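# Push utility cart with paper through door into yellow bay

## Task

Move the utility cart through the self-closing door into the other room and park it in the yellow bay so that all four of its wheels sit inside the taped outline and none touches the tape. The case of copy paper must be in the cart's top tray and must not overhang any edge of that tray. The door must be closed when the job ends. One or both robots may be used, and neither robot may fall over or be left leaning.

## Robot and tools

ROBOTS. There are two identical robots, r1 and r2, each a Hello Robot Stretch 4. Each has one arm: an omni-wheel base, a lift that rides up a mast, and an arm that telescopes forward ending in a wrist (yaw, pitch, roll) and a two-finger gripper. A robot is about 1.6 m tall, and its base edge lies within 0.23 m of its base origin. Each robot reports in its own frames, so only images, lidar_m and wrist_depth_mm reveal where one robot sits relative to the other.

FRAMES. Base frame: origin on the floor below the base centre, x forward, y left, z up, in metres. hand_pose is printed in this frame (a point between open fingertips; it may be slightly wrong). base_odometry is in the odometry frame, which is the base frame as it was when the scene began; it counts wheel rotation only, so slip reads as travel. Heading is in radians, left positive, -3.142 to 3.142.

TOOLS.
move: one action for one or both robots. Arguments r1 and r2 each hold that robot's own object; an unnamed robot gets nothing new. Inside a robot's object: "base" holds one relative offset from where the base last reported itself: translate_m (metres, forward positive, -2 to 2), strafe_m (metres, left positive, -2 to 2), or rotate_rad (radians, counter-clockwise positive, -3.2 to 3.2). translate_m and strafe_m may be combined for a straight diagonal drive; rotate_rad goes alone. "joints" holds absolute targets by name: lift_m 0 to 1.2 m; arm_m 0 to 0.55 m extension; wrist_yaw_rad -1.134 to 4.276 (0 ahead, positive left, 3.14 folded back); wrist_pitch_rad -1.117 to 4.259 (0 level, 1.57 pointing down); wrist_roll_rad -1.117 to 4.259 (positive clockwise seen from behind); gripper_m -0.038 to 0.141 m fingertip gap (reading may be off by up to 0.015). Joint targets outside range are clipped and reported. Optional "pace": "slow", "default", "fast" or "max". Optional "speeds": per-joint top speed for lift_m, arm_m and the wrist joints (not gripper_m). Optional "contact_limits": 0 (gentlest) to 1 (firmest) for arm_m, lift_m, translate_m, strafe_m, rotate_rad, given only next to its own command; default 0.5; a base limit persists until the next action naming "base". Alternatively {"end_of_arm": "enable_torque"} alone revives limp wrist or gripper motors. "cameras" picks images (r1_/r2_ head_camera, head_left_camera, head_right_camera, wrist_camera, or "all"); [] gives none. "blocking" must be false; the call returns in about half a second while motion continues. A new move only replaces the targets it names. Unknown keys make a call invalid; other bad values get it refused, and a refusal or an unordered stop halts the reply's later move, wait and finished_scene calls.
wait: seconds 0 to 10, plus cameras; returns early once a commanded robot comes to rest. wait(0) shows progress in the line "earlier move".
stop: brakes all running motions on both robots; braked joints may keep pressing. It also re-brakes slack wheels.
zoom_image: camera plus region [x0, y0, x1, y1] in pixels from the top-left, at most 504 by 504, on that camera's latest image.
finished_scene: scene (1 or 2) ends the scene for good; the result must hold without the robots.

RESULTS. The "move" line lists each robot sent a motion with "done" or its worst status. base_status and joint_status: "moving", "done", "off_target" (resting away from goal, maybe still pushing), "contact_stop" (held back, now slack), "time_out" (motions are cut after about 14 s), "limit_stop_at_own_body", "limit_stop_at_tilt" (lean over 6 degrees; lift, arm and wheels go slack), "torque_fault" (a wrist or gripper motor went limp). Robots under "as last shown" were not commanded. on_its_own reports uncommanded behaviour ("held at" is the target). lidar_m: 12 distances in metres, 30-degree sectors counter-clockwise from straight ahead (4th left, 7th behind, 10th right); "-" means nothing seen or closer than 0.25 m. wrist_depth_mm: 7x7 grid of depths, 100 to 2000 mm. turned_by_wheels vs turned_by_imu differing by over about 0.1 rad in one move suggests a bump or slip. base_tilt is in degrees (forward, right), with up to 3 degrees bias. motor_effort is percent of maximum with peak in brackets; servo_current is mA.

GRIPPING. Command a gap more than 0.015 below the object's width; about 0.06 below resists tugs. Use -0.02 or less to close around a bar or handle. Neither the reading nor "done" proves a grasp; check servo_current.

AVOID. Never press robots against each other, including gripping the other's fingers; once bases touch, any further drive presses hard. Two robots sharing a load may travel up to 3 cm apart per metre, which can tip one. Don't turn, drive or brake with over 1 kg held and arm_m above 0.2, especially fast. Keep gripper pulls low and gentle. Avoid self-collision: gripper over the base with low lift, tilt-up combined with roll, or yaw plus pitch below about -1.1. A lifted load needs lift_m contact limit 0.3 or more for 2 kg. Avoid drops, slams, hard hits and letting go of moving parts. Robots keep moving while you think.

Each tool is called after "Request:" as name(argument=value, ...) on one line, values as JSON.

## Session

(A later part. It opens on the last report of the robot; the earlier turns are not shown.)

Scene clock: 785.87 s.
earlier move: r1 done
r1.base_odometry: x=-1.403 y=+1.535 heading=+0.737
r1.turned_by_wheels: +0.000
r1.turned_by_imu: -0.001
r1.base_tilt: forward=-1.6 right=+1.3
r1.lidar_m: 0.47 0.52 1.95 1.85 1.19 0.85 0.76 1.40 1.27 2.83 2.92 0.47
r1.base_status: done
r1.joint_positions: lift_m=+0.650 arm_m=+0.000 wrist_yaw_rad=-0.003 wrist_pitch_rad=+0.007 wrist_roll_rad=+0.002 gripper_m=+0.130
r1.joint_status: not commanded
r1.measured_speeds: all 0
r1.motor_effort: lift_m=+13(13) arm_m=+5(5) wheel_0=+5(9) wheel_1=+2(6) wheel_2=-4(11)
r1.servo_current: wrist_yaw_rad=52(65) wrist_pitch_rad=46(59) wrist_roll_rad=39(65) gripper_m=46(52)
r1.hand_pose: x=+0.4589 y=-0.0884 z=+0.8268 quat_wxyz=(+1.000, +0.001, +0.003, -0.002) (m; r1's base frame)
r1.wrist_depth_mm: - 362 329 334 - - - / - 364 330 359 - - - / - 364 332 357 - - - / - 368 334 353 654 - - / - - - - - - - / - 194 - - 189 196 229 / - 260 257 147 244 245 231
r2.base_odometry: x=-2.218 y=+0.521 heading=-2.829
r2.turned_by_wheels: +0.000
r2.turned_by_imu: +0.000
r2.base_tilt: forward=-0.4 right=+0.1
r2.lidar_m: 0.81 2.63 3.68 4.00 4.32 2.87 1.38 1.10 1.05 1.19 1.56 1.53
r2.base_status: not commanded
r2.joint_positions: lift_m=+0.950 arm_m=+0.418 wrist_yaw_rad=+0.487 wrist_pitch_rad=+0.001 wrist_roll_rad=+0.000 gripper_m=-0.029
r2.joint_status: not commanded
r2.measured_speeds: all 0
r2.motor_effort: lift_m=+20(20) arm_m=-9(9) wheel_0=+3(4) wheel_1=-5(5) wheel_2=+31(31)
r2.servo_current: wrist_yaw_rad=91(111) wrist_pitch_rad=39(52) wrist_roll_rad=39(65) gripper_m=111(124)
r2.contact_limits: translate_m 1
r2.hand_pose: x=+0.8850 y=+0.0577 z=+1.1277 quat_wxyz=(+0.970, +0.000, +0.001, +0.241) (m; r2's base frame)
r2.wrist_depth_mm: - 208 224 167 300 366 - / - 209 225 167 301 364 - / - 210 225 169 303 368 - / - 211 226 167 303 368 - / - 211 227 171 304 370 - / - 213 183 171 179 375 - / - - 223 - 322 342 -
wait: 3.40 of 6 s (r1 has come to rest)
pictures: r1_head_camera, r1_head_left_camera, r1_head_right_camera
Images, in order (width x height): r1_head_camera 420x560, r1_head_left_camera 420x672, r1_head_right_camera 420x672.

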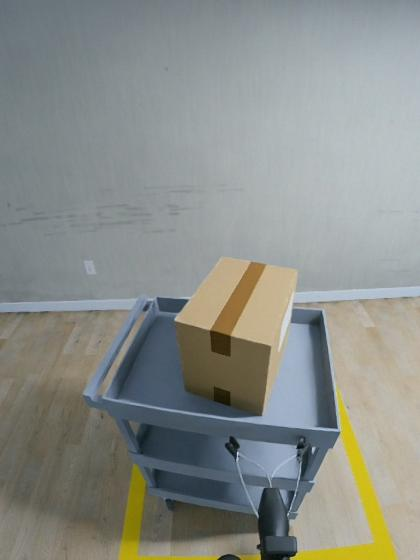

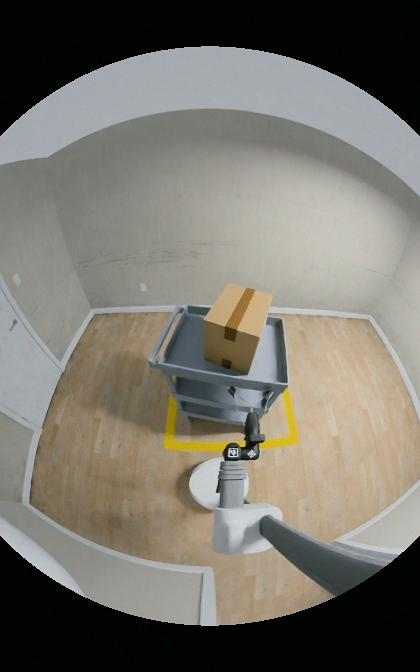

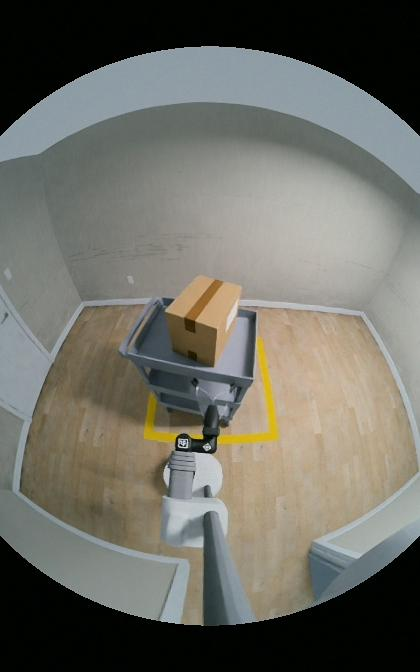

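Request:
move(blocking=false, cameras=[], r1={"base":{"translate_m":-0.3}})

Request:
wait(seconds=5, cameras=[])

Request:
move(blocking=false, cameras=[], r1={"base":{"strafe_m":0.9}})

Request:
wait(seconds=7, cameras=[])

Request:
move(blocking=false, cameras=[], r1={"base":{"translate_m":0.8}})

Request:
wait(seconds=7, cameras=["r1_head_camera","r1_head_left_camera","r1_head_right_camera"])

Request:
zoom_image(camera="r1_head_right_camera", region=[180, 280, 400, 500])

Scene clock: 796.27 s.
move: r1 moving
r1.base_odometry: x=-1.426 y=+1.515 heading=+0.737
r1.turned_by_wheels: +0.000
r1.turned_by_imu: +0.000
r1.base_tilt: forward=-1.6 right=+1.3
r1.lidar_m: 0.48 0.55 1.97 1.88 1.11 0.83 0.73 1.43 1.27 2.73 2.93 0.50
r1.base_status: translate_m moving
r1.joint_positions: lift_m=+0.650 arm_m=+0.000 wrist_yaw_rad=-0.003 wrist_pitch_rad=+0.007 wrist_roll_rad=+0.002 gripper_m=+0.130
r1.joint_status: not commanded
r1.measured_speeds: translate_m=-0.121 strafe_m=+0.000 rotate_rad=-0.004 lift_m=+0.000 arm_m=+0.000 wrist_yaw_rad=+0.000 wrist_pitch_rad=+0.000 wrist_roll_rad=+0.000
r1.motor_effort: lift_m=+13(13) arm_m=+4(5) wheel_0=-5(8) wheel_1=-5(7) wheel_2=+8(9)
r1.servo_current: wrist_yaw_rad=65(65) wrist_pitch_rad=52(59) wrist_roll_rad=46(65) gripper_m=39(46)
r1.hand_pose: x=+0.4590 y=-0.0882 z=+0.8268 quat_wxyz=(+1.000, +0.001, +0.003, -0.001) (m; r1's base frame)
r1.wrist_depth_mm: - 394 359 353 - - - / - 397 362 384 - - - / - 399 366 373 - - - / - 399 366 373 - - - / - - - - - - - / 306 195 183 277 189 201 - / - 181 - 142 676 1618 1661
r2: as last shown
r2.base_tilt: forward=-0.4 right=+0.2
r2.lidar_m: 0.81 2.61 3.66 3.99 4.31 2.91 1.39 1.10 1.08 1.17 1.59 1.55
r2.motor_effort: lift_m=+20(20) arm_m=-9(9) wheel_0=+3(4) wheel_1=-4(5) wheel_2=+31(31)
r2.servo_current: wrist_yaw_rad=98(111) wrist_pitch_rad=46(46) wrist_roll_rad=46(59) gripper_m=111(117)
r2.contact_limits: translate_m 1
r2.wrist_depth_mm: - 208 224 167 300 364 - / - 210 224 168 301 366 - / - 211 226 170 303 366 - / - 210 226 167 303 368 - / - 211 226 171 304 370 - / - 213 184 172 179 370 - / - - 223 - 324 342 -
pictures: none
No camera images: "cameras" was empty.

Scene clock: 798.27 s.
earlier move: r1 done
r1.base_odometry: x=-1.625 y=+1.334 heading=+0.737
r1.turned_by_wheels: +0.000
r1.turned_by_imu: +0.000
r1.base_tilt: forward=-1.6 right=+1.3
r1.lidar_m: 0.75 0.82 1.96 1.86 0.75 0.51 0.49 1.53 1.11 1.83 2.98 0.75
r1.base_status: done
r1.joint_positions: lift_m=+0.650 arm_m=+0.000 wrist_yaw_rad=-0.003 wrist_pitch_rad=+0.007 wrist_roll_rad=+0.002 gripper_m=+0.130
r1.joint_status: not commanded
r1.measured_speeds: all 0
r1.motor_effort: lift_m=+13(13) arm_m=+4(5) wheel_0=-3(8) wheel_1=-1(7) wheel_2=-2(9)
r1.servo_current: wrist_yaw_rad=52(65) wrist_pitch_rad=46(59) wrist_roll_rad=39(65) gripper_m=39(52)
r1.hand_pose: x=+0.4590 y=-0.0882 z=+0.8267 quat_wxyz=(+1.000, +0.001, +0.003, -0.001) (m; r1's base frame)
r1.wrist_depth_mm: - - - - - - - / - - 661 741 - - - / - - 654 661 - - - / - - 654 661 - - - / 609 580 569 554 530 - - / 615 210 - - 211 197 - / 1983 866 - 141 535 1863 1921
r2.base_odometry: x=-2.218 y=+0.521 heading=-2.829
r2.turned_by_wheels: +0.000
r2.turned_by_imu: +0.000
r2.base_tilt: forward=-0.4 right=+0.2
r2.lidar_m: 0.82 2.61 3.65 4.00 4.31 2.89 1.39 1.10 1.07 1.18 1.56 1.56
r2.base_status: not commanded
r2.joint_positions: lift_m=+0.950 arm_m=+0.418 wrist_yaw_rad=+0.487 wrist_pitch_rad=+0.001 wrist_roll_rad=+0.000 gripper_m=-0.029
r2.joint_status: not commanded
r2.measured_speeds: all 0
r2.motor_effort: lift_m=+20(20) arm_m=-9(9) wheel_0=+3(4) wheel_1=-4(5) wheel_2=+30(31)
r2.servo_current: wrist_yaw_rad=98(111) wrist_pitch_rad=39(46) wrist_roll_rad=39(59) gripper_m=117(117)
r2.contact_limits: translate_m 1
r2.hand_pose: x=+0.8850 y=+0.0577 z=+1.1277 quat_wxyz=(+0.970, +0.000, +0.001, +0.241) (m; r2's base frame)
r2.wrist_depth_mm: - 208 224 167 301 364 - / - 209 225 168 303 366 - / - 211 226 169 303 368 - / - 211 227 167 303 368 - / - 211 226 170 303 370 - / - 213 183 171 179 373 - / - - 223 - 324 342 -
wait: 2.00 of 5 s (r1 has come to rest)
pictures: none
No camera images: "cameras" was empty.

Scene clock: 798.77 s.
move: r1 moving
r1.base_odometry: x=-1.649 y=+1.361 heading=+0.737
r1.turned_by_wheels: +0.000
r1.turned_by_imu: +0.000
r1.base_tilt: forward=-1.6 right=+1.3
r1.lidar_m: 0.75 0.85 1.89 1.84 0.76 0.53 0.48 1.58 1.16 1.81 2.96 0.78
r1.base_status: strafe_m moving
r1.joint_positions: lift_m=+0.650 arm_m=+0.000 wrist_yaw_rad=-0.003 wrist_pitch_rad=+0.007 wrist_roll_rad=+0.002 gripper_m=+0.130
r1.joint_status: not commanded
r1.measured_speeds: translate_m=+0.001 strafe_m=+0.140 rotate_rad=-0.004 lift_m=+0.000 arm_m=+0.000 wrist_yaw_rad=+0.000 wrist_pitch_rad=+0.000 wrist_roll_rad=+0.000
r1.motor_effort: lift_m=+13(13) arm_m=+4(4) wheel_0=-9(12) wheel_1=+7(10) wheel_2=-1(2)
r1.servo_current: wrist_yaw_rad=65(65) wrist_pitch_rad=52(52) wrist_roll_rad=46(59) gripper_m=46(46)
r1.hand_pose: x=+0.4590 y=-0.0882 z=+0.8267 quat_wxyz=(+1.000, +0.001, +0.003, -0.001) (m; r1's base frame)
r1.wrist_depth_mm: - - - - - - - / - - - 676 - - - / - - 661 621 - - - / - - 668 634 - - - / 603 591 574 559 535 - - / 609 211 - - 211 198 - / - 931 - 142 554 1808 1921
r2: as last shown
r2.base_tilt: forward=-0.4 right=+0.1
r2.lidar_m: 0.81 2.62 3.67 3.98 4.27 2.89 1.39 1.09 1.07 1.19 1.57 1.55
r2.motor_effort: lift_m=+20(20) arm_m=-9(9) wheel_0=+4(4) wheel_1=-5(5) wheel_2=+31(31)
r2.servo_current: wrist_yaw_rad=91(104) wrist_pitch_rad=26(46) wrist_roll_rad=46(52) gripper_m=117(117)
r2.contact_limits: translate_m 1
r2.wrist_depth_mm: - 208 224 167 303 366 - / - 209 225 168 303 366 - / - 210 226 169 303 368 - / - 211 226 167 303 368 - / - 211 227 171 306 370 - / - 213 183 171 179 373 - / - - 223 - 322 343 -
pictures: none
No camera images: "cameras" was empty.

Scene clock: 802.60 s.
earlier move: r1 done
r1.base_odometry: x=-2.230 y=+2.000 heading=+0.737
r1.turned_by_wheels: +0.000
r1.turned_by_imu: +0.005
r1.base_tilt: forward=-1.6 right=+1.3
r1.lidar_m: 2.24 1.36 1.02 0.98 0.79 0.53 0.52 0.54 0.77 1.94 1.16 0.97
r1.base_status: done
r1.joint_positions: lift_m=+0.650 arm_m=+0.000 wrist_yaw_rad=-0.003 wrist_pitch_rad=+0.007 wrist_roll_rad=+0.002 gripper_m=+0.130
r1.joint_status: not commanded
r1.measured_speeds: all 0
r1.motor_effort: lift_m=+13(13) arm_m=+4(5) wheel_0=+0(12) wheel_1=+0(11) wheel_2=+0(2)
r1.servo_current: wrist_yaw_rad=46(72) wrist_pitch_rad=52(59) wrist_roll_rad=46(65) gripper_m=46(52)
r1.hand_pose: x=+0.4590 y=-0.0882 z=+0.8267 quat_wxyz=(+1.000, +0.001, +0.003, -0.001) (m; r1's base frame)
r1.wrist_depth_mm: - - - - - - - / - - - - - - - / - - - - - - - / - - - - - - - / - - - - - - - / - 210 - - - 201 - / - 1863 1921 150 1983 1808 715
r2.base_odometry: x=-2.218 y=+0.521 heading=-2.829
r2.turned_by_wheels: +0.000
r2.turned_by_imu: +0.001
r2.base_tilt: forward=-0.4 right=+0.1
r2.lidar_m: 0.82 2.59 3.66 4.05 4.30 2.86 1.39 1.09 1.08 1.18 1.59 1.57
r2.base_status: not commanded
r2.joint_positions: lift_m=+0.950 arm_m=+0.418 wrist_yaw_rad=+0.487 wrist_pitch_rad=+0.001 wrist_roll_rad=+0.000 gripper_m=-0.029
r2.joint_status: not commanded
r2.measured_speeds: all 0
r2.motor_effort: lift_m=+20(20) arm_m=-9(9) wheel_0=+4(4) wheel_1=-4(5) wheel_2=+31(31)
r2.servo_current: wrist_yaw_rad=98(111) wrist_pitch_rad=46(46) wrist_roll_rad=46(59) gripper_m=111(117)
r2.contact_limits: translate_m 1
r2.hand_pose: x=+0.8850 y=+0.0577 z=+1.1277 quat_wxyz=(+0.970, +0.000, +0.001, +0.241) (m; r2's base frame)
r2.wrist_depth_mm: - 208 224 167 301 366 - / - 208 224 168 303 366 - / - 211 225 169 303 366 - / - 211 227 167 303 368 - / - 211 226 171 303 368 - / - 212 184 171 179 370 - / - - 224 - 322 342 -
wait: 3.83 of 7 s (r1 has come to rest)
pictures: none
No camera images: "cameras" was empty.

Scene clock: 803.10 s.
move: r1 moving
r1.base_odometry: x=-2.207 y=+2.021 heading=+0.737
r1.turned_by_wheels: +0.000
r1.turned_by_imu: +0.000
r1.base_tilt: forward=-1.6 right=+1.3
r1.lidar_m: 2.22 1.35 1.02 0.97 0.81 0.58 0.54 0.59 0.82 2.00 1.08 0.96
r1.base_status: translate_m moving
r1.joint_positions: lift_m=+0.650 arm_m=+0.000 wrist_yaw_rad=-0.003 wrist_pitch_rad=+0.007 wrist_roll_rad=+0.002 gripper_m=+0.130
r1.joint_status: not commanded
r1.measured_speeds: translate_m=+0.122 strafe_m=-0.001 rotate_rad=+0.004 lift_m=+0.000 arm_m=+0.000 wrist_yaw_rad=+0.000 wrist_pitch_rad=+0.000 wrist_roll_rad=+0.000
r1.motor_effort: lift_m=+13(13) arm_m=+4(5) wheel_0=+8(8) wheel_1=+5(7) wheel_2=-9(10)
r1.servo_current: wrist_yaw_rad=39(65) wrist_pitch_rad=46(59) wrist_roll_rad=59(59) gripper_m=39(46)
r1.hand_pose: x=+0.4590 y=-0.0882 z=+0.8267 quat_wxyz=(+1.000, +0.001, +0.003, -0.001) (m; r1's base frame)
r1.wrist_depth_mm: - - - - - - - / - - - - - - - / - - - - - - - / - - - - - - - / - - - - - - - / - 193 - - - 201 - / - 1863 1983 151 1921 1808 -
r2: as last shown
r2.turned_by_imu: +0.000
r2.base_tilt: forward=-0.3 right=+0.1
r2.lidar_m: 0.82 2.61 3.66 3.99 4.31 2.90 1.40 1.09 1.06 1.19 1.56 1.55
r2.motor_effort: lift_m=+20(20) arm_m=-9(9) wheel_0=+3(4) wheel_1=-5(5) wheel_2=+31(31)
r2.servo_current: wrist_yaw_rad=104(104) wrist_pitch_rad=39(46) wrist_roll_rad=39(52) gripper_m=111(117)
r2.contact_limits: translate_m 1
r2.wrist_depth_mm: - 209 224 167 301 368 - / - 210 224 168 303 364 - / - 210 225 169 303 368 - / - 211 226 167 304 368 - / - 211 226 170 304 368 - / - 213 183 171 179 370 - / - - 223 - 325 345 -
pictures: none
No camera images: "cameras" was empty.

Scene clock: 806.77 s.
earlier move: r1 done
r1.base_odometry: x=-1.638 y=+2.538 heading=+0.737
r1.turned_by_wheels: +0.000
r1.turned_by_imu: +0.000
r1.base_tilt: forward=-1.6 right=+1.3
r1.lidar_m: 1.44 1.49 1.00 0.97 1.02 1.37 1.33 1.35 2.28 0.48 0.53 1.54
r1.base_status: done
r1.joint_positions: lift_m=+0.650 arm_m=+0.000 wrist_yaw_rad=-0.003 wrist_pitch_rad=+0.007 wrist_roll_rad=+0.002 gripper_m=+0.130
r1.joint_status: not commanded
r1.measured_speeds: all 0
r1.motor_effort: lift_m=+13(13) arm_m=+4(5) wheel_0=+1(9) wheel_1=+1(7) wheel_2=+1(10)
r1.servo_current: wrist_yaw_rad=52(65) wrist_pitch_rad=39(59) wrist_roll_rad=39(65) gripper_m=46(52)
r1.hand_pose: x=+0.4590 y=-0.0882 z=+0.8267 quat_wxyz=(+1.000, +0.001, +0.003, -0.001) (m; r1's base frame)
r1.wrist_depth_mm: - - - - - - - / - - - - - - - / - - - - - - - / - - - - - - - / - - - - - - - / - 193 - - 189 189 - / - - - 142 - - -
r2.base_odometry: x=-2.218 y=+0.521 heading=-2.829
r2.turned_by_wheels: +0.000
r2.turned_by_imu: +0.001
r2.base_tilt: forward=-0.4 right=+0.1
r2.lidar_m: 0.80 2.61 3.65 4.01 4.31 2.90 1.37 1.08 1.06 1.19 1.57 1.54
r2.base_status: not commanded
r2.joint_positions: lift_m=+0.950 arm_m=+0.418 wrist_yaw_rad=+0.487 wrist_pitch_rad=+0.001 wrist_roll_rad=+0.000 gripper_m=-0.029
r2.joint_status: not commanded
r2.measured_speeds: all 0
r2.motor_effort: lift_m=+20(20) arm_m=-9(9) wheel_0=+3(4) wheel_1=-4(5) wheel_2=+30(31)
r2.servo_current: wrist_yaw_rad=91(111) wrist_pitch_rad=33(46) wrist_roll_rad=46(59) gripper_m=111(124)
r2.contact_limits: translate_m 1
r2.hand_pose: x=+0.8850 y=+0.0577 z=+1.1277 quat_wxyz=(+0.970, +0.000, +0.001, +0.241) (m; r2's base frame)
r2.wrist_depth_mm: - 208 224 167 301 366 - / - 209 225 168 301 364 - / - 211 226 169 301 366 - / - 211 227 167 303 368 - / - 211 226 170 303 368 - / - 212 184 171 179 373 - / - - 224 - 322 343 -
wait: 3.67 of 7 s (r1 has come to rest)
pictures: r1_head_camera, r1_head_left_camera, r1_head_right_camera
Images, in order (width x height): r1_head_camera 420x560, r1_head_left_camera 420x672, r1_head_right_camera 420x672.

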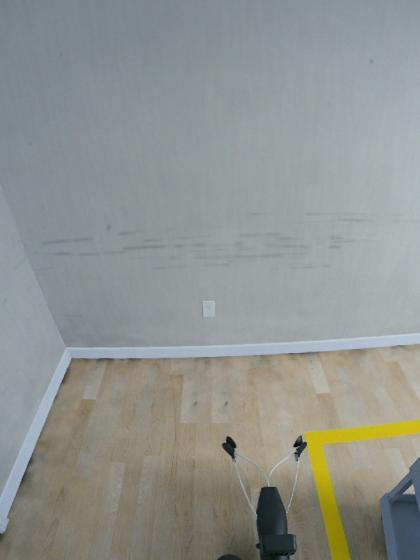

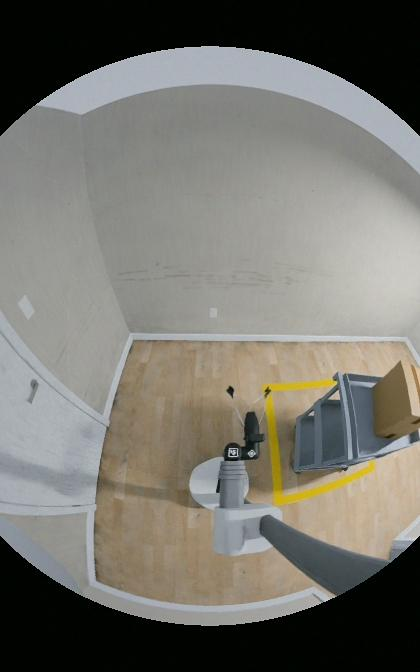

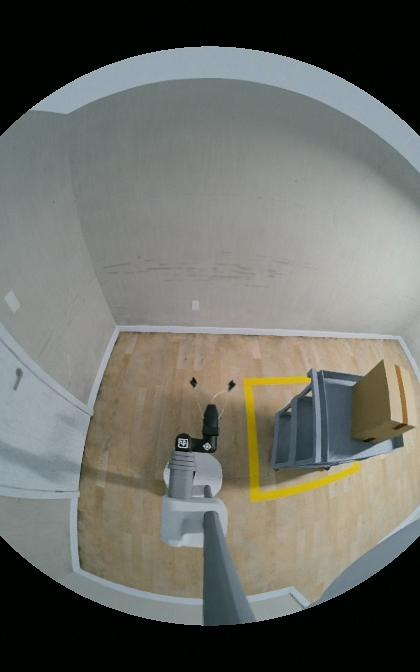

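Scaled by 2.291 from the camera's 420x672 image, which has a finer 600x960 frame.

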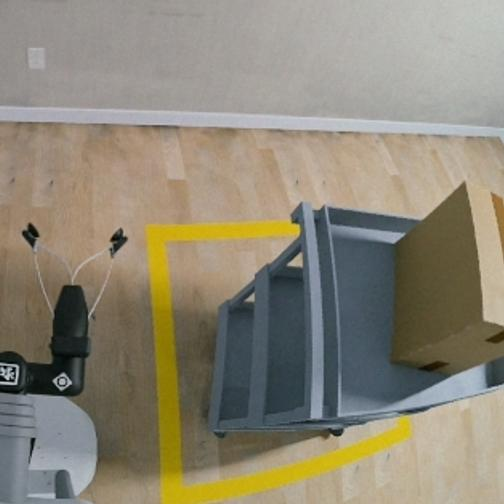

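Request:
move(blocking=false, cameras=[], r2={"base":{"translate_m":0.18,"strafe_m":0.06},"joints":{"wrist_yaw_rad":0.62},"speeds":{"wrist_yaw_rad":0.08},"pace":"slow","contact_limits":{"translate_m":1}})

Request:
wait(seconds=6, cameras=["r2_head_camera","r2_head_left_camera"])

Scene clock: 812.27 s.
move: r2 moving
r1: as last shown
r1.base_tilt: forward=-1.5 right=+1.3
r1.lidar_m: 1.45 1.47 1.00 0.98 1.03 1.39 1.31 1.36 2.30 0.49 0.51 1.52
r1.motor_effort: lift_m=+13(13) arm_m=+4(4) wheel_0=+1(1) wheel_1=+1(1) wheel_2=+1(1)
r1.servo_current: wrist_yaw_rad=46(59) wrist_pitch_rad=46(59) wrist_roll_rad=46(65) gripper_m=46(52)
r1.wrist_depth_mm: - - - - - - - / - - - - - - - / - - - - - - - / - - - - - - - / - - - - - - - / - 193 - - 188 189 - / - - - 142 - - -
r2.base_odometry: x=-2.228 y=+0.514 heading=-2.829
r2.turned_by_wheels: +0.000
r2.turned_by_imu: +0.004
r2.base_tilt: forward=-0.7 right=+0.1
r2.lidar_m: 0.81 2.61 3.66 4.02 4.31 2.90 1.37 1.09 1.08 1.15 1.56 1.54
r2.base_status: translate_m moving; strafe_m moving
r2.joint_positions: lift_m=+0.950 arm_m=+0.418 wrist_yaw_rad=+0.500 wrist_pitch_rad=+0.001 wrist_roll_rad=+0.000 gripper_m=-0.029
r2.joint_status: wrist_yaw_rad moving
r2.measured_speeds: translate_m=+0.045 strafe_m=+0.016 rotate_rad=-0.008 lift_m=+0.000 arm_m=-0.001 wrist_yaw_rad=+0.056 wrist_pitch_rad=+0.000 wrist_roll_rad=+0.000
r2.motor_effort: lift_m=+20(20) arm_m=-9(9) wheel_0=+3(9) wheel_1=+6(6) wheel_2=-3(29)
r2.servo_current: wrist_yaw_rad=91(98) wrist_pitch_rad=39(46) wrist_roll_rad=59(59) gripper_m=111(117)
r2.contact_limits: translate_m 1
r2.hand_pose: x=+0.8842 y=+0.0614 z=+1.1277 quat_wxyz=(+0.969, +0.000, +0.001, +0.247) (m; r2's base frame)
r2.wrist_depth_mm: - 202 222 162 300 368 - / - 204 223 164 301 366 - / - 205 224 164 303 368 - / - 205 224 165 303 370 - / - 210 225 167 304 362 - / - 210 186 167 179 377 - / - - 222 - 325 345 -
pictures: none
No camera images: "cameras" was empty.

Scene clock: 814.93 s.
earlier move: r2 off_target
r1.base_odometry: x=-1.638 y=+2.538 heading=+0.737
r1.turned_by_wheels: +0.000
r1.turned_by_imu: +0.000
r1.base_tilt: forward=-1.6 right=+1.3
r1.lidar_m: 1.45 1.49 0.99 0.97 1.02 1.40 1.30 1.35 2.30 0.48 0.52 1.50
r1.base_status: not commanded
r1.joint_positions: lift_m=+0.650 arm_m=+0.000 wrist_yaw_rad=-0.003 wrist_pitch_rad=+0.007 wrist_roll_rad=+0.002 gripper_m=+0.130
r1.joint_status: not commanded
r1.measured_speeds: all 0
r1.motor_effort: lift_m=+13(13) arm_m=+4(4) wheel_0=+1(2) wheel_1=+1(2) wheel_2=+1(1)
r1.servo_current: wrist_yaw_rad=52(72) wrist_pitch_rad=52(59) wrist_roll_rad=39(72) gripper_m=39(52)
r1.hand_pose: x=+0.4590 y=-0.0882 z=+0.8267 quat_wxyz=(+1.000, +0.001, +0.003, -0.001) (m; r1's base frame)
r1.wrist_depth_mm: - - - - - - - / - - - - - - - / - - - - - - - / - - - - - - - / - - - - - - - / - 193 - - 189 188 - / - - - 142 - - -
r2.base_odometry: x=-2.370 y=+0.408 heading=-2.824
r2.turned_by_wheels: +0.004
r2.turned_by_imu: +0.087
r2.base_tilt: forward=-0.6 right=+0.0
r2.lidar_m: 0.84 0.87 3.50 3.99 4.36 2.80 1.50 1.25 1.23 1.45 1.47 1.38
r2.base_status: done
r2.joint_positions: lift_m=+0.950 arm_m=+0.418 wrist_yaw_rad=+0.641 wrist_pitch_rad=+0.001 wrist_roll_rad=+0.000 gripper_m=-0.029
r2.joint_status: wrist_yaw_rad off_target (ended at +0.641, target +0.620)
r2.measured_speeds: all 0
r2.on_its_own: wrist_yaw_rad is at rest, and its servo_current (117 mA) is outside its rest range (0 to 104 mA)
r2.motor_effort: lift_m=+20(20) arm_m=-4(9) wheel_0=+27(38) wheel_1=+15(20) wheel_2=+13(29)
r2.servo_current: wrist_yaw_rad=117(130) wrist_pitch_rad=46(46) wrist_roll_rad=46(59) gripper_m=85(117)
r2.contact_limits: translate_m 1
r2.hand_pose: x=+0.8723 y=+0.1025 z=+1.1277 quat_wxyz=(+0.949, +0.000, +0.000, +0.315) (m; r2's base frame)
r2.wrist_depth_mm: - - 237 239 240 241 242 / - - 237 241 241 242 243 / - - 239 241 243 243 244 / - - 241 244 244 245 245 / - - 244 203 245 246 246 / - - 177 171 246 247 248 / - - 245 - 248 249 250
wait: 2.67 of 6 s (r2 has come to rest)
pictures: r2_head_camera, r2_head_left_camera
Images, in order (width x height): r2_head_camera 420x560, r2_head_left_camera 420x672.

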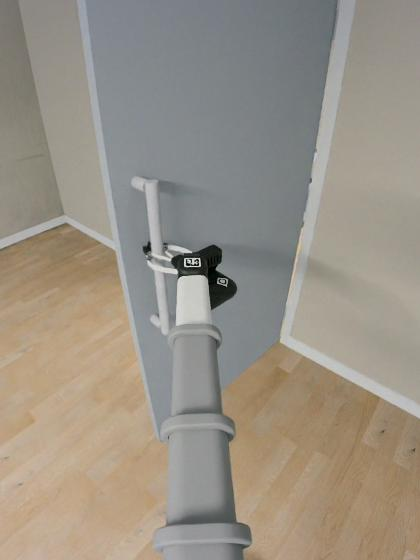

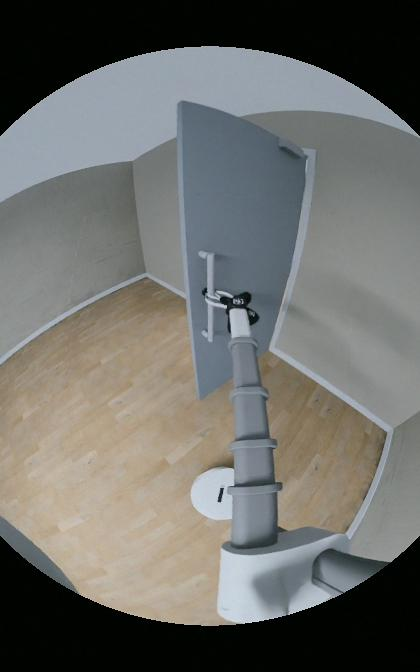

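Request:
move(blocking=false, cameras=[], r2={"base":{"translate_m":0.22,"strafe_m":0.08},"joints":{"wrist_yaw_rad":0.8},"speeds":{"wrist_yaw_rad":0.08},"pace":"slow","contact_limits":{"translate_m":1}})

Request:
wait(seconds=6, cameras=["r2_head_left_camera"])

Request:
move(blocking=false, cameras=[], r2={"base":{"translate_m":0.18,"strafe_m":0.07},"joints":{"wrist_yaw_rad":0.98},"speeds":{"wrist_yaw_rad":0.08},"pace":"slow","contact_limits":{"translate_m":1}})

Request:
wait(seconds=6, cameras=["r2_head_left_camera"])

Scene clock: 821.50 s.
move: r2 moving
r1: as last shown
r1.lidar_m: 1.46 1.50 0.97 0.98 1.02 1.37 1.29 1.35 2.30 0.48 0.52 1.53
r1.motor_effort: lift_m=+13(13) arm_m=+4(4) wheel_0=+1(1) wheel_1=+1(1) wheel_2=+1(1)
r1.servo_current: wrist_yaw_rad=46(59) wrist_pitch_rad=52(52) wrist_roll_rad=39(59) gripper_m=39(46)
r1.wrist_depth_mm: - - - - - - - / - - - - - - - / - - - - - - - / - - - - - - - / - - - - - - - / - 193 - - 189 189 - / - - - 142 - - -
r2.base_odometry: x=-2.380 y=+0.399 heading=-2.821
r2.turned_by_wheels: +0.004
r2.turned_by_imu: +0.004
r2.base_tilt: forward=-0.7 right=+0.0
r2.lidar_m: 0.78 0.90 3.49 3.96 4.37 2.76 1.51 1.27 1.26 1.44 1.46 1.35
r2.base_status: translate_m moving; strafe_m moving
r2.joint_positions: lift_m=+0.950 arm_m=+0.418 wrist_yaw_rad=+0.669 wrist_pitch_rad=+0.001 wrist_roll_rad=+0.000 gripper_m=-0.029
r2.joint_status: wrist_yaw_rad moving
r2.measured_speeds: translate_m=+0.049 strafe_m=+0.017 rotate_rad=+0.000 lift_m=+0.000 arm_m=+0.000 wrist_yaw_rad=+0.078 wrist_pitch_rad=+0.000 wrist_roll_rad=+0.000
r2.motor_effort: lift_m=+20(20) arm_m=-5(5) wheel_0=+27(29) wheel_1=+19(19) wheel_2=+3(12)
r2.servo_current: wrist_yaw_rad=46(143) wrist_pitch_rad=39(39) wrist_roll_rad=39(59) gripper_m=78(91)
r2.contact_limits: translate_m 1
r2.hand_pose: x=+0.8694 y=+0.1103 z=+1.1277 quat_wxyz=(+0.945, +0.000, +0.000, +0.328) (m; r2's base frame)
r2.wrist_depth_mm: - - 240 237 238 236 236 / - - 241 239 239 238 236 / - - 242 240 239 239 236 / - - 244 241 240 240 239 / - - 245 204 242 241 240 / - - 177 167 244 242 241 / - - 247 - 245 243 243
pictures: none
No camera images: "cameras" was empty.

Scene clock: 824.57 s.
earlier move: r2 done
r1.base_odometry: x=-1.638 y=+2.538 heading=+0.737
r1.turned_by_wheels: +0.000
r1.turned_by_imu: +0.000
r1.base_tilt: forward=-1.6 right=+1.2
r1.lidar_m: 1.41 1.52 0.99 0.98 1.01 1.39 1.31 1.37 2.30 0.48 0.52 1.54
r1.base_status: not commanded
r1.joint_positions: lift_m=+0.650 arm_m=+0.000 wrist_yaw_rad=-0.003 wrist_pitch_rad=+0.007 wrist_roll_rad=+0.002 gripper_m=+0.130
r1.joint_status: not commanded
r1.measured_speeds: all 0
r1.motor_effort: lift_m=+13(13) arm_m=+4(5) wheel_0=+1(2) wheel_1=+1(1) wheel_2=+1(1)
r1.servo_current: wrist_yaw_rad=59(65) wrist_pitch_rad=59(59) wrist_roll_rad=46(65) gripper_m=46(46)
r1.hand_pose: x=+0.4590 y=-0.0882 z=+0.8267 quat_wxyz=(+1.000, +0.001, +0.003, -0.001) (m; r1's base frame)
r1.wrist_depth_mm: - - - - - - - / - - - - - - - / - - - - - - - / - - - - - - - / - - - - - - - / - 193 - - 189 189 - / - - - 142 - - -
r2.base_odometry: x=-2.553 y=+0.262 heading=-2.821
r2.turned_by_wheels: +0.000
r2.turned_by_imu: +0.055
r2.base_tilt: forward=-0.7 right=+0.0
r2.lidar_m: 0.81 0.87 3.28 3.86 4.45 2.90 1.69 1.46 1.46 1.57 1.35 1.10
r2.base_status: done
r2.joint_positions: lift_m=+0.950 arm_m=+0.418 wrist_yaw_rad=+0.817 wrist_pitch_rad=+0.001 wrist_roll_rad=+0.000 gripper_m=-0.029
r2.joint_status: all done
r2.measured_speeds: all 0
r2.motor_effort: lift_m=+20(20) arm_m=-6(7) wheel_0=+21(35) wheel_1=+12(21) wheel_2=+11(14)
r2.servo_current: wrist_yaw_rad=91(143) wrist_pitch_rad=39(46) wrist_roll_rad=46(59) gripper_m=85(91)
r2.contact_limits: translate_m 1
r2.hand_pose: x=+0.8501 y=+0.1505 z=+1.1277 quat_wxyz=(+0.918, +0.000, +0.000, +0.397) (m; r2's base frame)
r2.wrist_depth_mm: - - - 165 216 194 - / - - - 163 217 195 181 / - - - 166 218 196 182 / - - - 166 220 197 183 / - - - 167 221 198 184 / - - 183 167 180 196 185 / - - - - 220 191 -
wait: 3.07 of 6 s (r2 has come to rest)
pictures: r2_head_left_camera
Images, in order (width x height): r2_head_left_camera 420x672.

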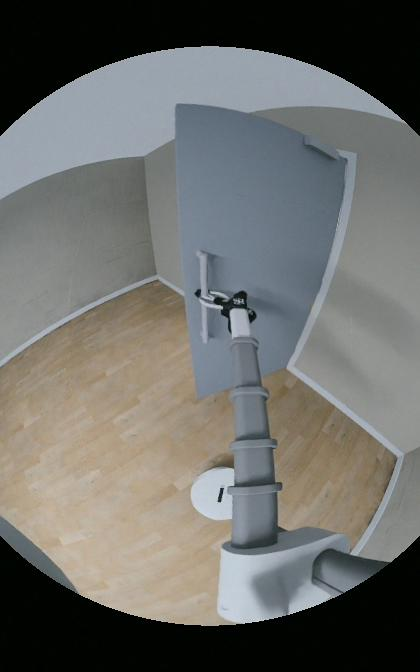

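Scene clock: 825.07 s.
move: r2 moving
r1: as last shown
r1.base_tilt: forward=-1.6 right=+1.3
r1.lidar_m: 1.45 1.50 0.99 0.97 1.04 1.39 1.31 1.38 2.31 0.49 0.53 1.53
r1.motor_effort: lift_m=+13(13) arm_m=+4(4) wheel_0=+1(2) wheel_1=+1(1) wheel_2=+1(1)
r1.servo_current: wrist_yaw_rad=72(72) wrist_pitch_rad=46(59) wrist_roll_rad=59(59) gripper_m=46(46)
r1.wrist_depth_mm: - - - - - - - / - - - - - - - / - - - - - - - / - - - - - - - / - - - - - - - / - 193 - - 189 188 - / - - - 141 - - -
r2.base_odometry: x=-2.564 y=+0.253 heading=-2.818
r2.turned_by_wheels: +0.002
r2.turned_by_imu: +0.002
r2.base_tilt: forward=-0.7 right=+0.1
r2.lidar_m: 0.78 0.93 3.28 3.83 4.45 2.90 1.71 1.46 1.48 1.54 1.35 1.08
r2.base_status: translate_m moving; strafe_m moving
r2.joint_positions: lift_m=+0.950 arm_m=+0.418 wrist_yaw_rad=+0.839 wrist_pitch_rad=+0.001 wrist_roll_rad=+0.000 gripper_m=-0.029
r2.joint_status: wrist_yaw_rad moving
r2.measured_speeds: translate_m=+0.048 strafe_m=+0.018 rotate_rad=-0.001 lift_m=+0.000 arm_m=+0.000 wrist_yaw_rad=+0.070 wrist_pitch_rad=+0.000 wrist_roll_rad=+0.000
r2.motor_effort: lift_m=+20(20) arm_m=-6(7) wheel_0=+21(21) wheel_1=+12(15) wheel_2=+2(10)
r2.servo_current: wrist_yaw_rad=78(98) wrist_pitch_rad=46(46) wrist_roll_rad=39(65) gripper_m=85(91)
r2.contact_limits: translate_m 1
r2.hand_pose: x=+0.8469 y=+0.1560 z=+1.1277 quat_wxyz=(+0.913, +0.000, +0.000, +0.407) (m; r2's base frame)
r2.wrist_depth_mm: - - - 163 216 193 178 / - - - 163 216 193 179 / - - - 164 218 195 180 / - - - 165 220 199 181 / - - - 165 222 198 182 / - - 187 166 179 195 183 / - - - - 221 193 184
pictures: none
No camera images: "cameras" was empty.

Scene clock: 827.70 s.
earlier move: r2 off_target
r1.base_odometry: x=-1.638 y=+2.538 heading=+0.737
r1.turned_by_wheels: +0.000
r1.turned_by_imu: +0.000
r1.base_tilt: forward=-1.6 right=+1.3
r1.lidar_m: 1.45 1.49 1.01 0.96 1.02 1.37 1.32 1.36 2.32 0.47 0.53 1.53
r1.base_status: not commanded
r1.joint_positions: lift_m=+0.650 arm_m=+0.000 wrist_yaw_rad=-0.003 wrist_pitch_rad=+0.007 wrist_roll_rad=+0.002 gripper_m=+0.130
r1.joint_status: not commanded
r1.measured_speeds: all 0
r1.motor_effort: lift_m=+13(13) arm_m=+4(5) wheel_0=+1(2) wheel_1=+1(1) wheel_2=+1(1)
r1.servo_current: wrist_yaw_rad=59(72) wrist_pitch_rad=52(59) wrist_roll_rad=39(65) gripper_m=39(52)
r1.hand_pose: x=+0.4590 y=-0.0882 z=+0.8267 quat_wxyz=(+1.000, +0.001, +0.003, -0.001) (m; r1's base frame)
r1.wrist_depth_mm: - - - - - - - / - - - - - - - / - - - - - - - / - - - - - - - / - - - - - - - / - 193 - - 189 189 - / - - - 141 - - -
r2.base_odometry: x=-2.702 y=+0.139 heading=-2.822
r2.turned_by_wheels: -0.004
r2.turned_by_imu: -0.003
r2.base_tilt: forward=-0.6 right=+0.1
r2.lidar_m: 0.81 2.73 3.09 3.64 4.54 3.22 1.92 1.65 1.64 1.47 1.28 0.99
r2.base_status: done
r2.joint_positions: lift_m=+0.950 arm_m=+0.418 wrist_yaw_rad=+0.946 wrist_pitch_rad=+0.001 wrist_roll_rad=+0.000 gripper_m=-0.029
r2.joint_status: wrist_yaw_rad off_target (ended at +0.946, target +0.980)
r2.measured_speeds: all 0
r2.on_its_own: wrist_yaw_rad is at rest, and its servo_current (247 mA) is outside its rest range (0 to 104 mA)
r2.motor_effort: lift_m=+20(20) arm_m=-6(7) wheel_0=-7(21) wheel_1=-4(15) wheel_2=-5(10)
r2.servo_current: wrist_yaw_rad=247(254) wrist_pitch_rad=33(46) wrist_roll_rad=46(65) gripper_m=78(91)
r2.contact_limits: translate_m 1
r2.hand_pose: x=+0.8287 y=+0.1827 z=+1.1277 quat_wxyz=(+0.890, +0.000, +0.000, +0.455) (m; r2's base frame)
r2.wrist_depth_mm: - - - 163 216 185 - / - - - 165 220 185 166 / - - - 165 218 191 167 / - - - 165 218 188 168 / - - - 165 224 188 169 / - - - 166 178 185 169 / - - - - 223 178 -
wait: 2.63 of 6 s (r2 has come to rest)
pictures: r2_head_left_camera
Images, in order (width x height): r2_head_left_camera 420x672.

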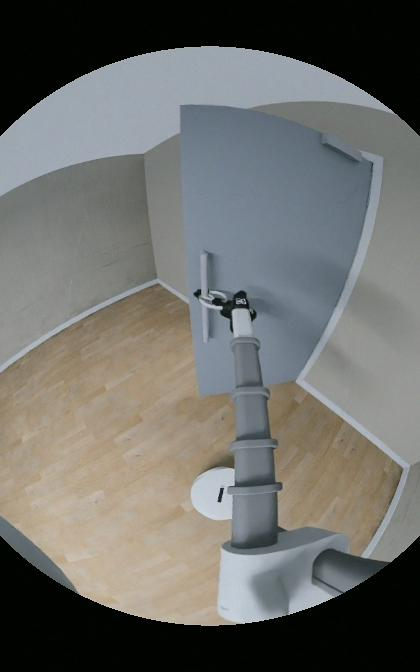

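Request:
move(blocking=false, cameras=[], r2={"base":{"translate_m":0.18,"strafe_m":0.12},"joints":{"wrist_yaw_rad":0.97},"speeds":{"wrist_yaw_rad":0.05},"pace":"slow","contact_limits":{"translate_m":1}})

Request:
wait(seconds=6, cameras=[])

Request:
move(blocking=false, cameras=[], r2={"base":{"translate_m":0.15,"strafe_m":0.18},"pace":"slow","contact_limits":{"translate_m":1}})

Request:
wait(seconds=6, cameras=["r2_head_left_camera","r2_head_camera"])

Scene clock: 834.60 s.
move: r2 moving
r1: as last shown
r1.lidar_m: 1.45 1.48 1.01 0.95 1.03 1.38 1.31 1.38 2.30 0.49 0.51 1.53
r1.motor_effort: lift_m=+13(13) arm_m=+4(4) wheel_0=+1(1) wheel_1=+1(1) wheel_2=+1(1)
r1.servo_current: wrist_yaw_rad=65(65) wrist_pitch_rad=46(52) wrist_roll_rad=46(65) gripper_m=46(46)
r2.base_odometry: x=-2.711 y=+0.128 heading=-2.824
r2.turned_by_wheels: -0.002
r2.turned_by_imu: -0.002
r2.base_tilt: forward=-0.6 right=+0.0
r2.lidar_m: 0.79 2.73 3.11 3.63 4.53 3.25 1.95 1.65 1.66 1.44 1.28 1.01
r2.base_status: translate_m moving; strafe_m moving
r2.joint_positions: lift_m=+0.950 arm_m=+0.418 wrist_yaw_rad=+0.946 wrist_pitch_rad=+0.001 wrist_roll_rad=+0.000 gripper_m=-0.029
r2.joint_status: wrist_yaw_rad off_target (ended at +0.946, target +0.970)
r2.measured_speeds: translate_m=+0.045 strafe_m=+0.031 rotate_rad=-0.003 lift_m=+0.000 arm_m=+0.000 wrist_yaw_rad=+0.000 wrist_pitch_rad=+0.000 wrist_roll_rad=+0.000
r2.motor_effort: lift_m=+20(20) arm_m=-6(7) wheel_0=-17(17) wheel_1=+1(3) wheel_2=-10(11)
r2.servo_current: wrist_yaw_rad=163(273) wrist_pitch_rad=39(46) wrist_roll_rad=59(59) gripper_m=85(91)
r2.contact_limits: translate_m 1
r2.hand_pose: x=+0.8287 y=+0.1827 z=+1.1277 quat_wxyz=(+0.890, +0.000, +0.000, +0.455) (m; r2's base frame)
r2.wrist_depth_mm: - - - 163 214 183 - / - - - 164 220 185 165 / - - - 164 217 190 167 / - - - 165 218 187 167 / - - - 165 225 189 169 / - - - 166 178 185 168 / - - - - 222 177 -
pictures: none
No camera images: "cameras" was empty.

Scene clock: 837.47 s.
earlier move: r2 done
r1.base_odometry: x=-1.638 y=+2.538 heading=+0.737
r1.turned_by_wheels: +0.000
r1.turned_by_imu: +0.000
r1.base_tilt: forward=-1.6 right=+1.3
r1.lidar_m: 1.45 1.50 1.01 0.98 1.03 1.39 1.31 1.36 2.31 0.47 0.52 1.54
r1.base_status: not commanded
r1.joint_positions: lift_m=+0.650 arm_m=+0.000 wrist_yaw_rad=-0.003 wrist_pitch_rad=+0.007 wrist_roll_rad=+0.002 gripper_m=+0.130
r1.joint_status: not commanded
r1.measured_speeds: all 0
r1.motor_effort: lift_m=+13(13) arm_m=+4(5) wheel_0=+1(2) wheel_1=+1(2) wheel_2=+1(1)
r1.servo_current: wrist_yaw_rad=39(72) wrist_pitch_rad=46(59) wrist_roll_rad=52(65) gripper_m=39(52)
r1.hand_pose: x=+0.4590 y=-0.0882 z=+0.8267 quat_wxyz=(+1.000, +0.001, +0.003, -0.001) (m; r1's base frame)
r1.wrist_depth_mm: - - - - - - - / - - - - - - - / - - - - - - - / - - - - - - - / - - - - - - - / - 194 - - 189 189 - / - - - 142 - - -
r2.base_odometry: x=-2.836 y=-0.031 heading=-2.824
r2.turned_by_wheels: +0.000
r2.turned_by_imu: -0.125
r2.base_tilt: forward=-0.6 right=+0.1
r2.lidar_m: 0.79 2.18 2.84 3.16 4.60 4.57 2.36 1.90 1.88 1.55 1.24 0.92
r2.base_status: done
r2.joint_positions: lift_m=+0.950 arm_m=+0.418 wrist_yaw_rad=+0.946 wrist_pitch_rad=+0.001 wrist_roll_rad=+0.000 gripper_m=-0.029
r2.joint_status: wrist_yaw_rad off_target (ended at +0.946, target +0.970)
r2.measured_speeds: all 0
r2.on_its_own: wrist_yaw_rad is at rest, and its servo_current (150 mA) is outside its rest range (0 to 104 mA)
r2.motor_effort: lift_m=+20(20) arm_m=-11(11) wheel_0=-19(34) wheel_1=-8(9) wheel_2=-7(20)
r2.servo_current: wrist_yaw_rad=150(273) wrist_pitch_rad=39(46) wrist_roll_rad=39(65) gripper_m=78(91)
r2.contact_limits: translate_m 1
r2.hand_pose: x=+0.8290 y=+0.1827 z=+1.1277 quat_wxyz=(+0.890, +0.000, +0.000, +0.455) (m; r2's base frame)
r2.wrist_depth_mm: - - - 159 213 180 - / - - - 160 215 182 - / - - - 163 216 188 161 / - - - 163 219 185 162 / - - - 164 220 185 167 / - - - 166 175 178 167 / - - 145 - 223 193 -
wait: 2.87 of 6 s (r2 has come to rest)
pictures: none
No camera images: "cameras" was empty.

Scene clock: 837.97 s.
move: r2 moving
r1: as last shown
r1.lidar_m: 1.44 1.50 1.00 0.97 1.02 1.37 1.32 1.37 2.29 0.48 0.54 1.53
r1.motor_effort: lift_m=+13(13) arm_m=+4(4) wheel_0=+1(1) wheel_1=+1(1) wheel_2=+1(1)
r1.servo_current: wrist_yaw_rad=52(65) wrist_pitch_rad=52(52) wrist_roll_rad=39(59) gripper_m=39(46)
r1.wrist_depth_mm: - - - - - - - / - - - - - - - / - - - - - - - / - - - - - - - / - - - - - - - / - 193 - - 188 189 - / - - - 141 - - -
r2.base_odometry: x=-2.841 y=-0.043 heading=-2.828
r2.turned_by_wheels: -0.003
r2.turned_by_imu: -0.004
r2.base_tilt: forward=-0.6 right=+0.1
r2.lidar_m: 0.81 2.13 2.83 3.11 4.58 4.57 2.37 1.93 1.91 1.56 1.25 0.92
r2.base_status: translate_m moving; strafe_m moving
r2.joint_positions: lift_m=+0.950 arm_m=+0.418 wrist_yaw_rad=+0.946 wrist_pitch_rad=+0.001 wrist_roll_rad=+0.000 gripper_m=-0.029
r2.joint_status: not commanded
r2.measured_speeds: translate_m=+0.032 strafe_m=+0.038 rotate_rad=-0.005 lift_m=+0.000 arm_m=+0.000 wrist_yaw_rad=+0.000 wrist_pitch_rad=+0.000 wrist_roll_rad=+0.000
r2.motor_effort: lift_m=+20(20) arm_m=-11(11) wheel_0=-22(27) wheel_1=-2(7) wheel_2=-14(14)
r2.servo_current: wrist_yaw_rad=150(156) wrist_pitch_rad=46(46) wrist_roll_rad=39(52) gripper_m=85(85)
r2.contact_limits: translate_m 1
r2.hand_pose: x=+0.8290 y=+0.1827 z=+1.1277 quat_wxyz=(+0.890, +0.000, +0.000, +0.455) (m; r2's base frame)
r2.wrist_depth_mm: - - - 159 213 180 - / - - - 161 215 182 - / - - - 163 217 189 162 / - - - 163 214 186 163 / - - - 166 220 186 167 / - - - 167 176 178 168 / - - 144 - 224 188 -
pictures: none
No camera images: "cameras" was empty.

Scene clock: 841.07 s.
earlier move: r2 done
r1.base_odometry: x=-1.638 y=+2.538 heading=+0.737
r1.turned_by_wheels: +0.000
r1.turned_by_imu: +0.000
r1.base_tilt: forward=-1.6 right=+1.3
r1.lidar_m: 1.45 1.51 1.01 0.98 1.02 1.38 1.30 1.37 2.22 0.49 0.53 1.54
r1.base_status: not commanded
r1.joint_positions: lift_m=+0.650 arm_m=+0.000 wrist_yaw_rad=-0.003 wrist_pitch_rad=+0.007 wrist_roll_rad=+0.002 gripper_m=+0.130
r1.joint_status: not commanded
r1.measured_speeds: all 0
r1.motor_effort: lift_m=+13(13) arm_m=+4(5) wheel_0=+1(2) wheel_1=+1(2) wheel_2=+1(1)
r1.servo_current: wrist_yaw_rad=52(72) wrist_pitch_rad=46(59) wrist_roll_rad=59(72) gripper_m=39(46)
r1.hand_pose: x=+0.4590 y=-0.0882 z=+0.8267 quat_wxyz=(+1.000, +0.001, +0.003, -0.001) (m; r1's base frame)
r1.wrist_depth_mm: - - - - - - - / - - - - - - - / - - - - - - - / - - - - - - - / - - - - - - - / - 193 - - 189 188 - / - - - 141 - - -
r2.base_odometry: x=-2.923 y=-0.248 heading=-2.827
r2.turned_by_wheels: +0.001
r2.turned_by_imu: -0.266
r2.base_tilt: forward=-0.5 right=+0.1
r2.lidar_m: 0.82 1.57 2.53 2.56 3.25 4.59 3.61 2.39 2.20 1.96 1.34 0.96
r2.base_status: done
r2.joint_positions: lift_m=+0.950 arm_m=+0.419 wrist_yaw_rad=+0.946 wrist_pitch_rad=+0.001 wrist_roll_rad=+0.000 gripper_m=-0.029
r2.joint_status: not commanded
r2.measured_speeds: all 0
r2.on_its_own: wrist_yaw_rad is at rest, and its servo_current (150 mA) is outside its rest range (0 to 104 mA)
r2.motor_effort: lift_m=+20(20) arm_m=-13(13) wheel_0=-16(35) wheel_1=-6(9) wheel_2=-6(21)
r2.servo_current: wrist_yaw_rad=150(163) wrist_pitch_rad=39(46) wrist_roll_rad=59(59) gripper_m=85(85)
r2.contact_limits: translate_m 1
r2.hand_pose: x=+0.8291 y=+0.1827 z=+1.1277 quat_wxyz=(+0.890, +0.000, +0.000, +0.455) (m; r2's base frame)
r2.wrist_depth_mm: - - - 159 213 181 - / - - - 160 215 183 - / - - - 161 216 189 163 / - - - 163 219 186 164 / - - - 165 221 186 165 / - - - 166 175 182 166 / - - 145 - 223 189 -
wait: 3.10 of 6 s (r2 has come to rest)
pictures: r2_head_camera, r2_head_left_camera
Images, in order (width x height): r2_head_camera 420x560, r2_head_left_camera 420x672.

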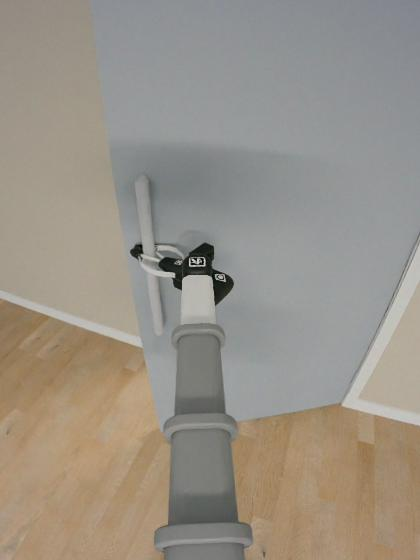

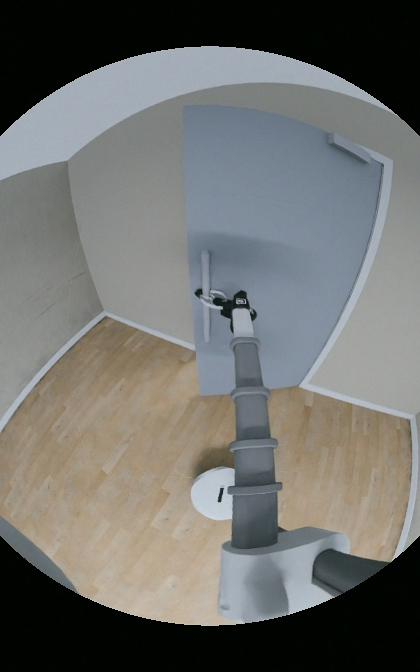

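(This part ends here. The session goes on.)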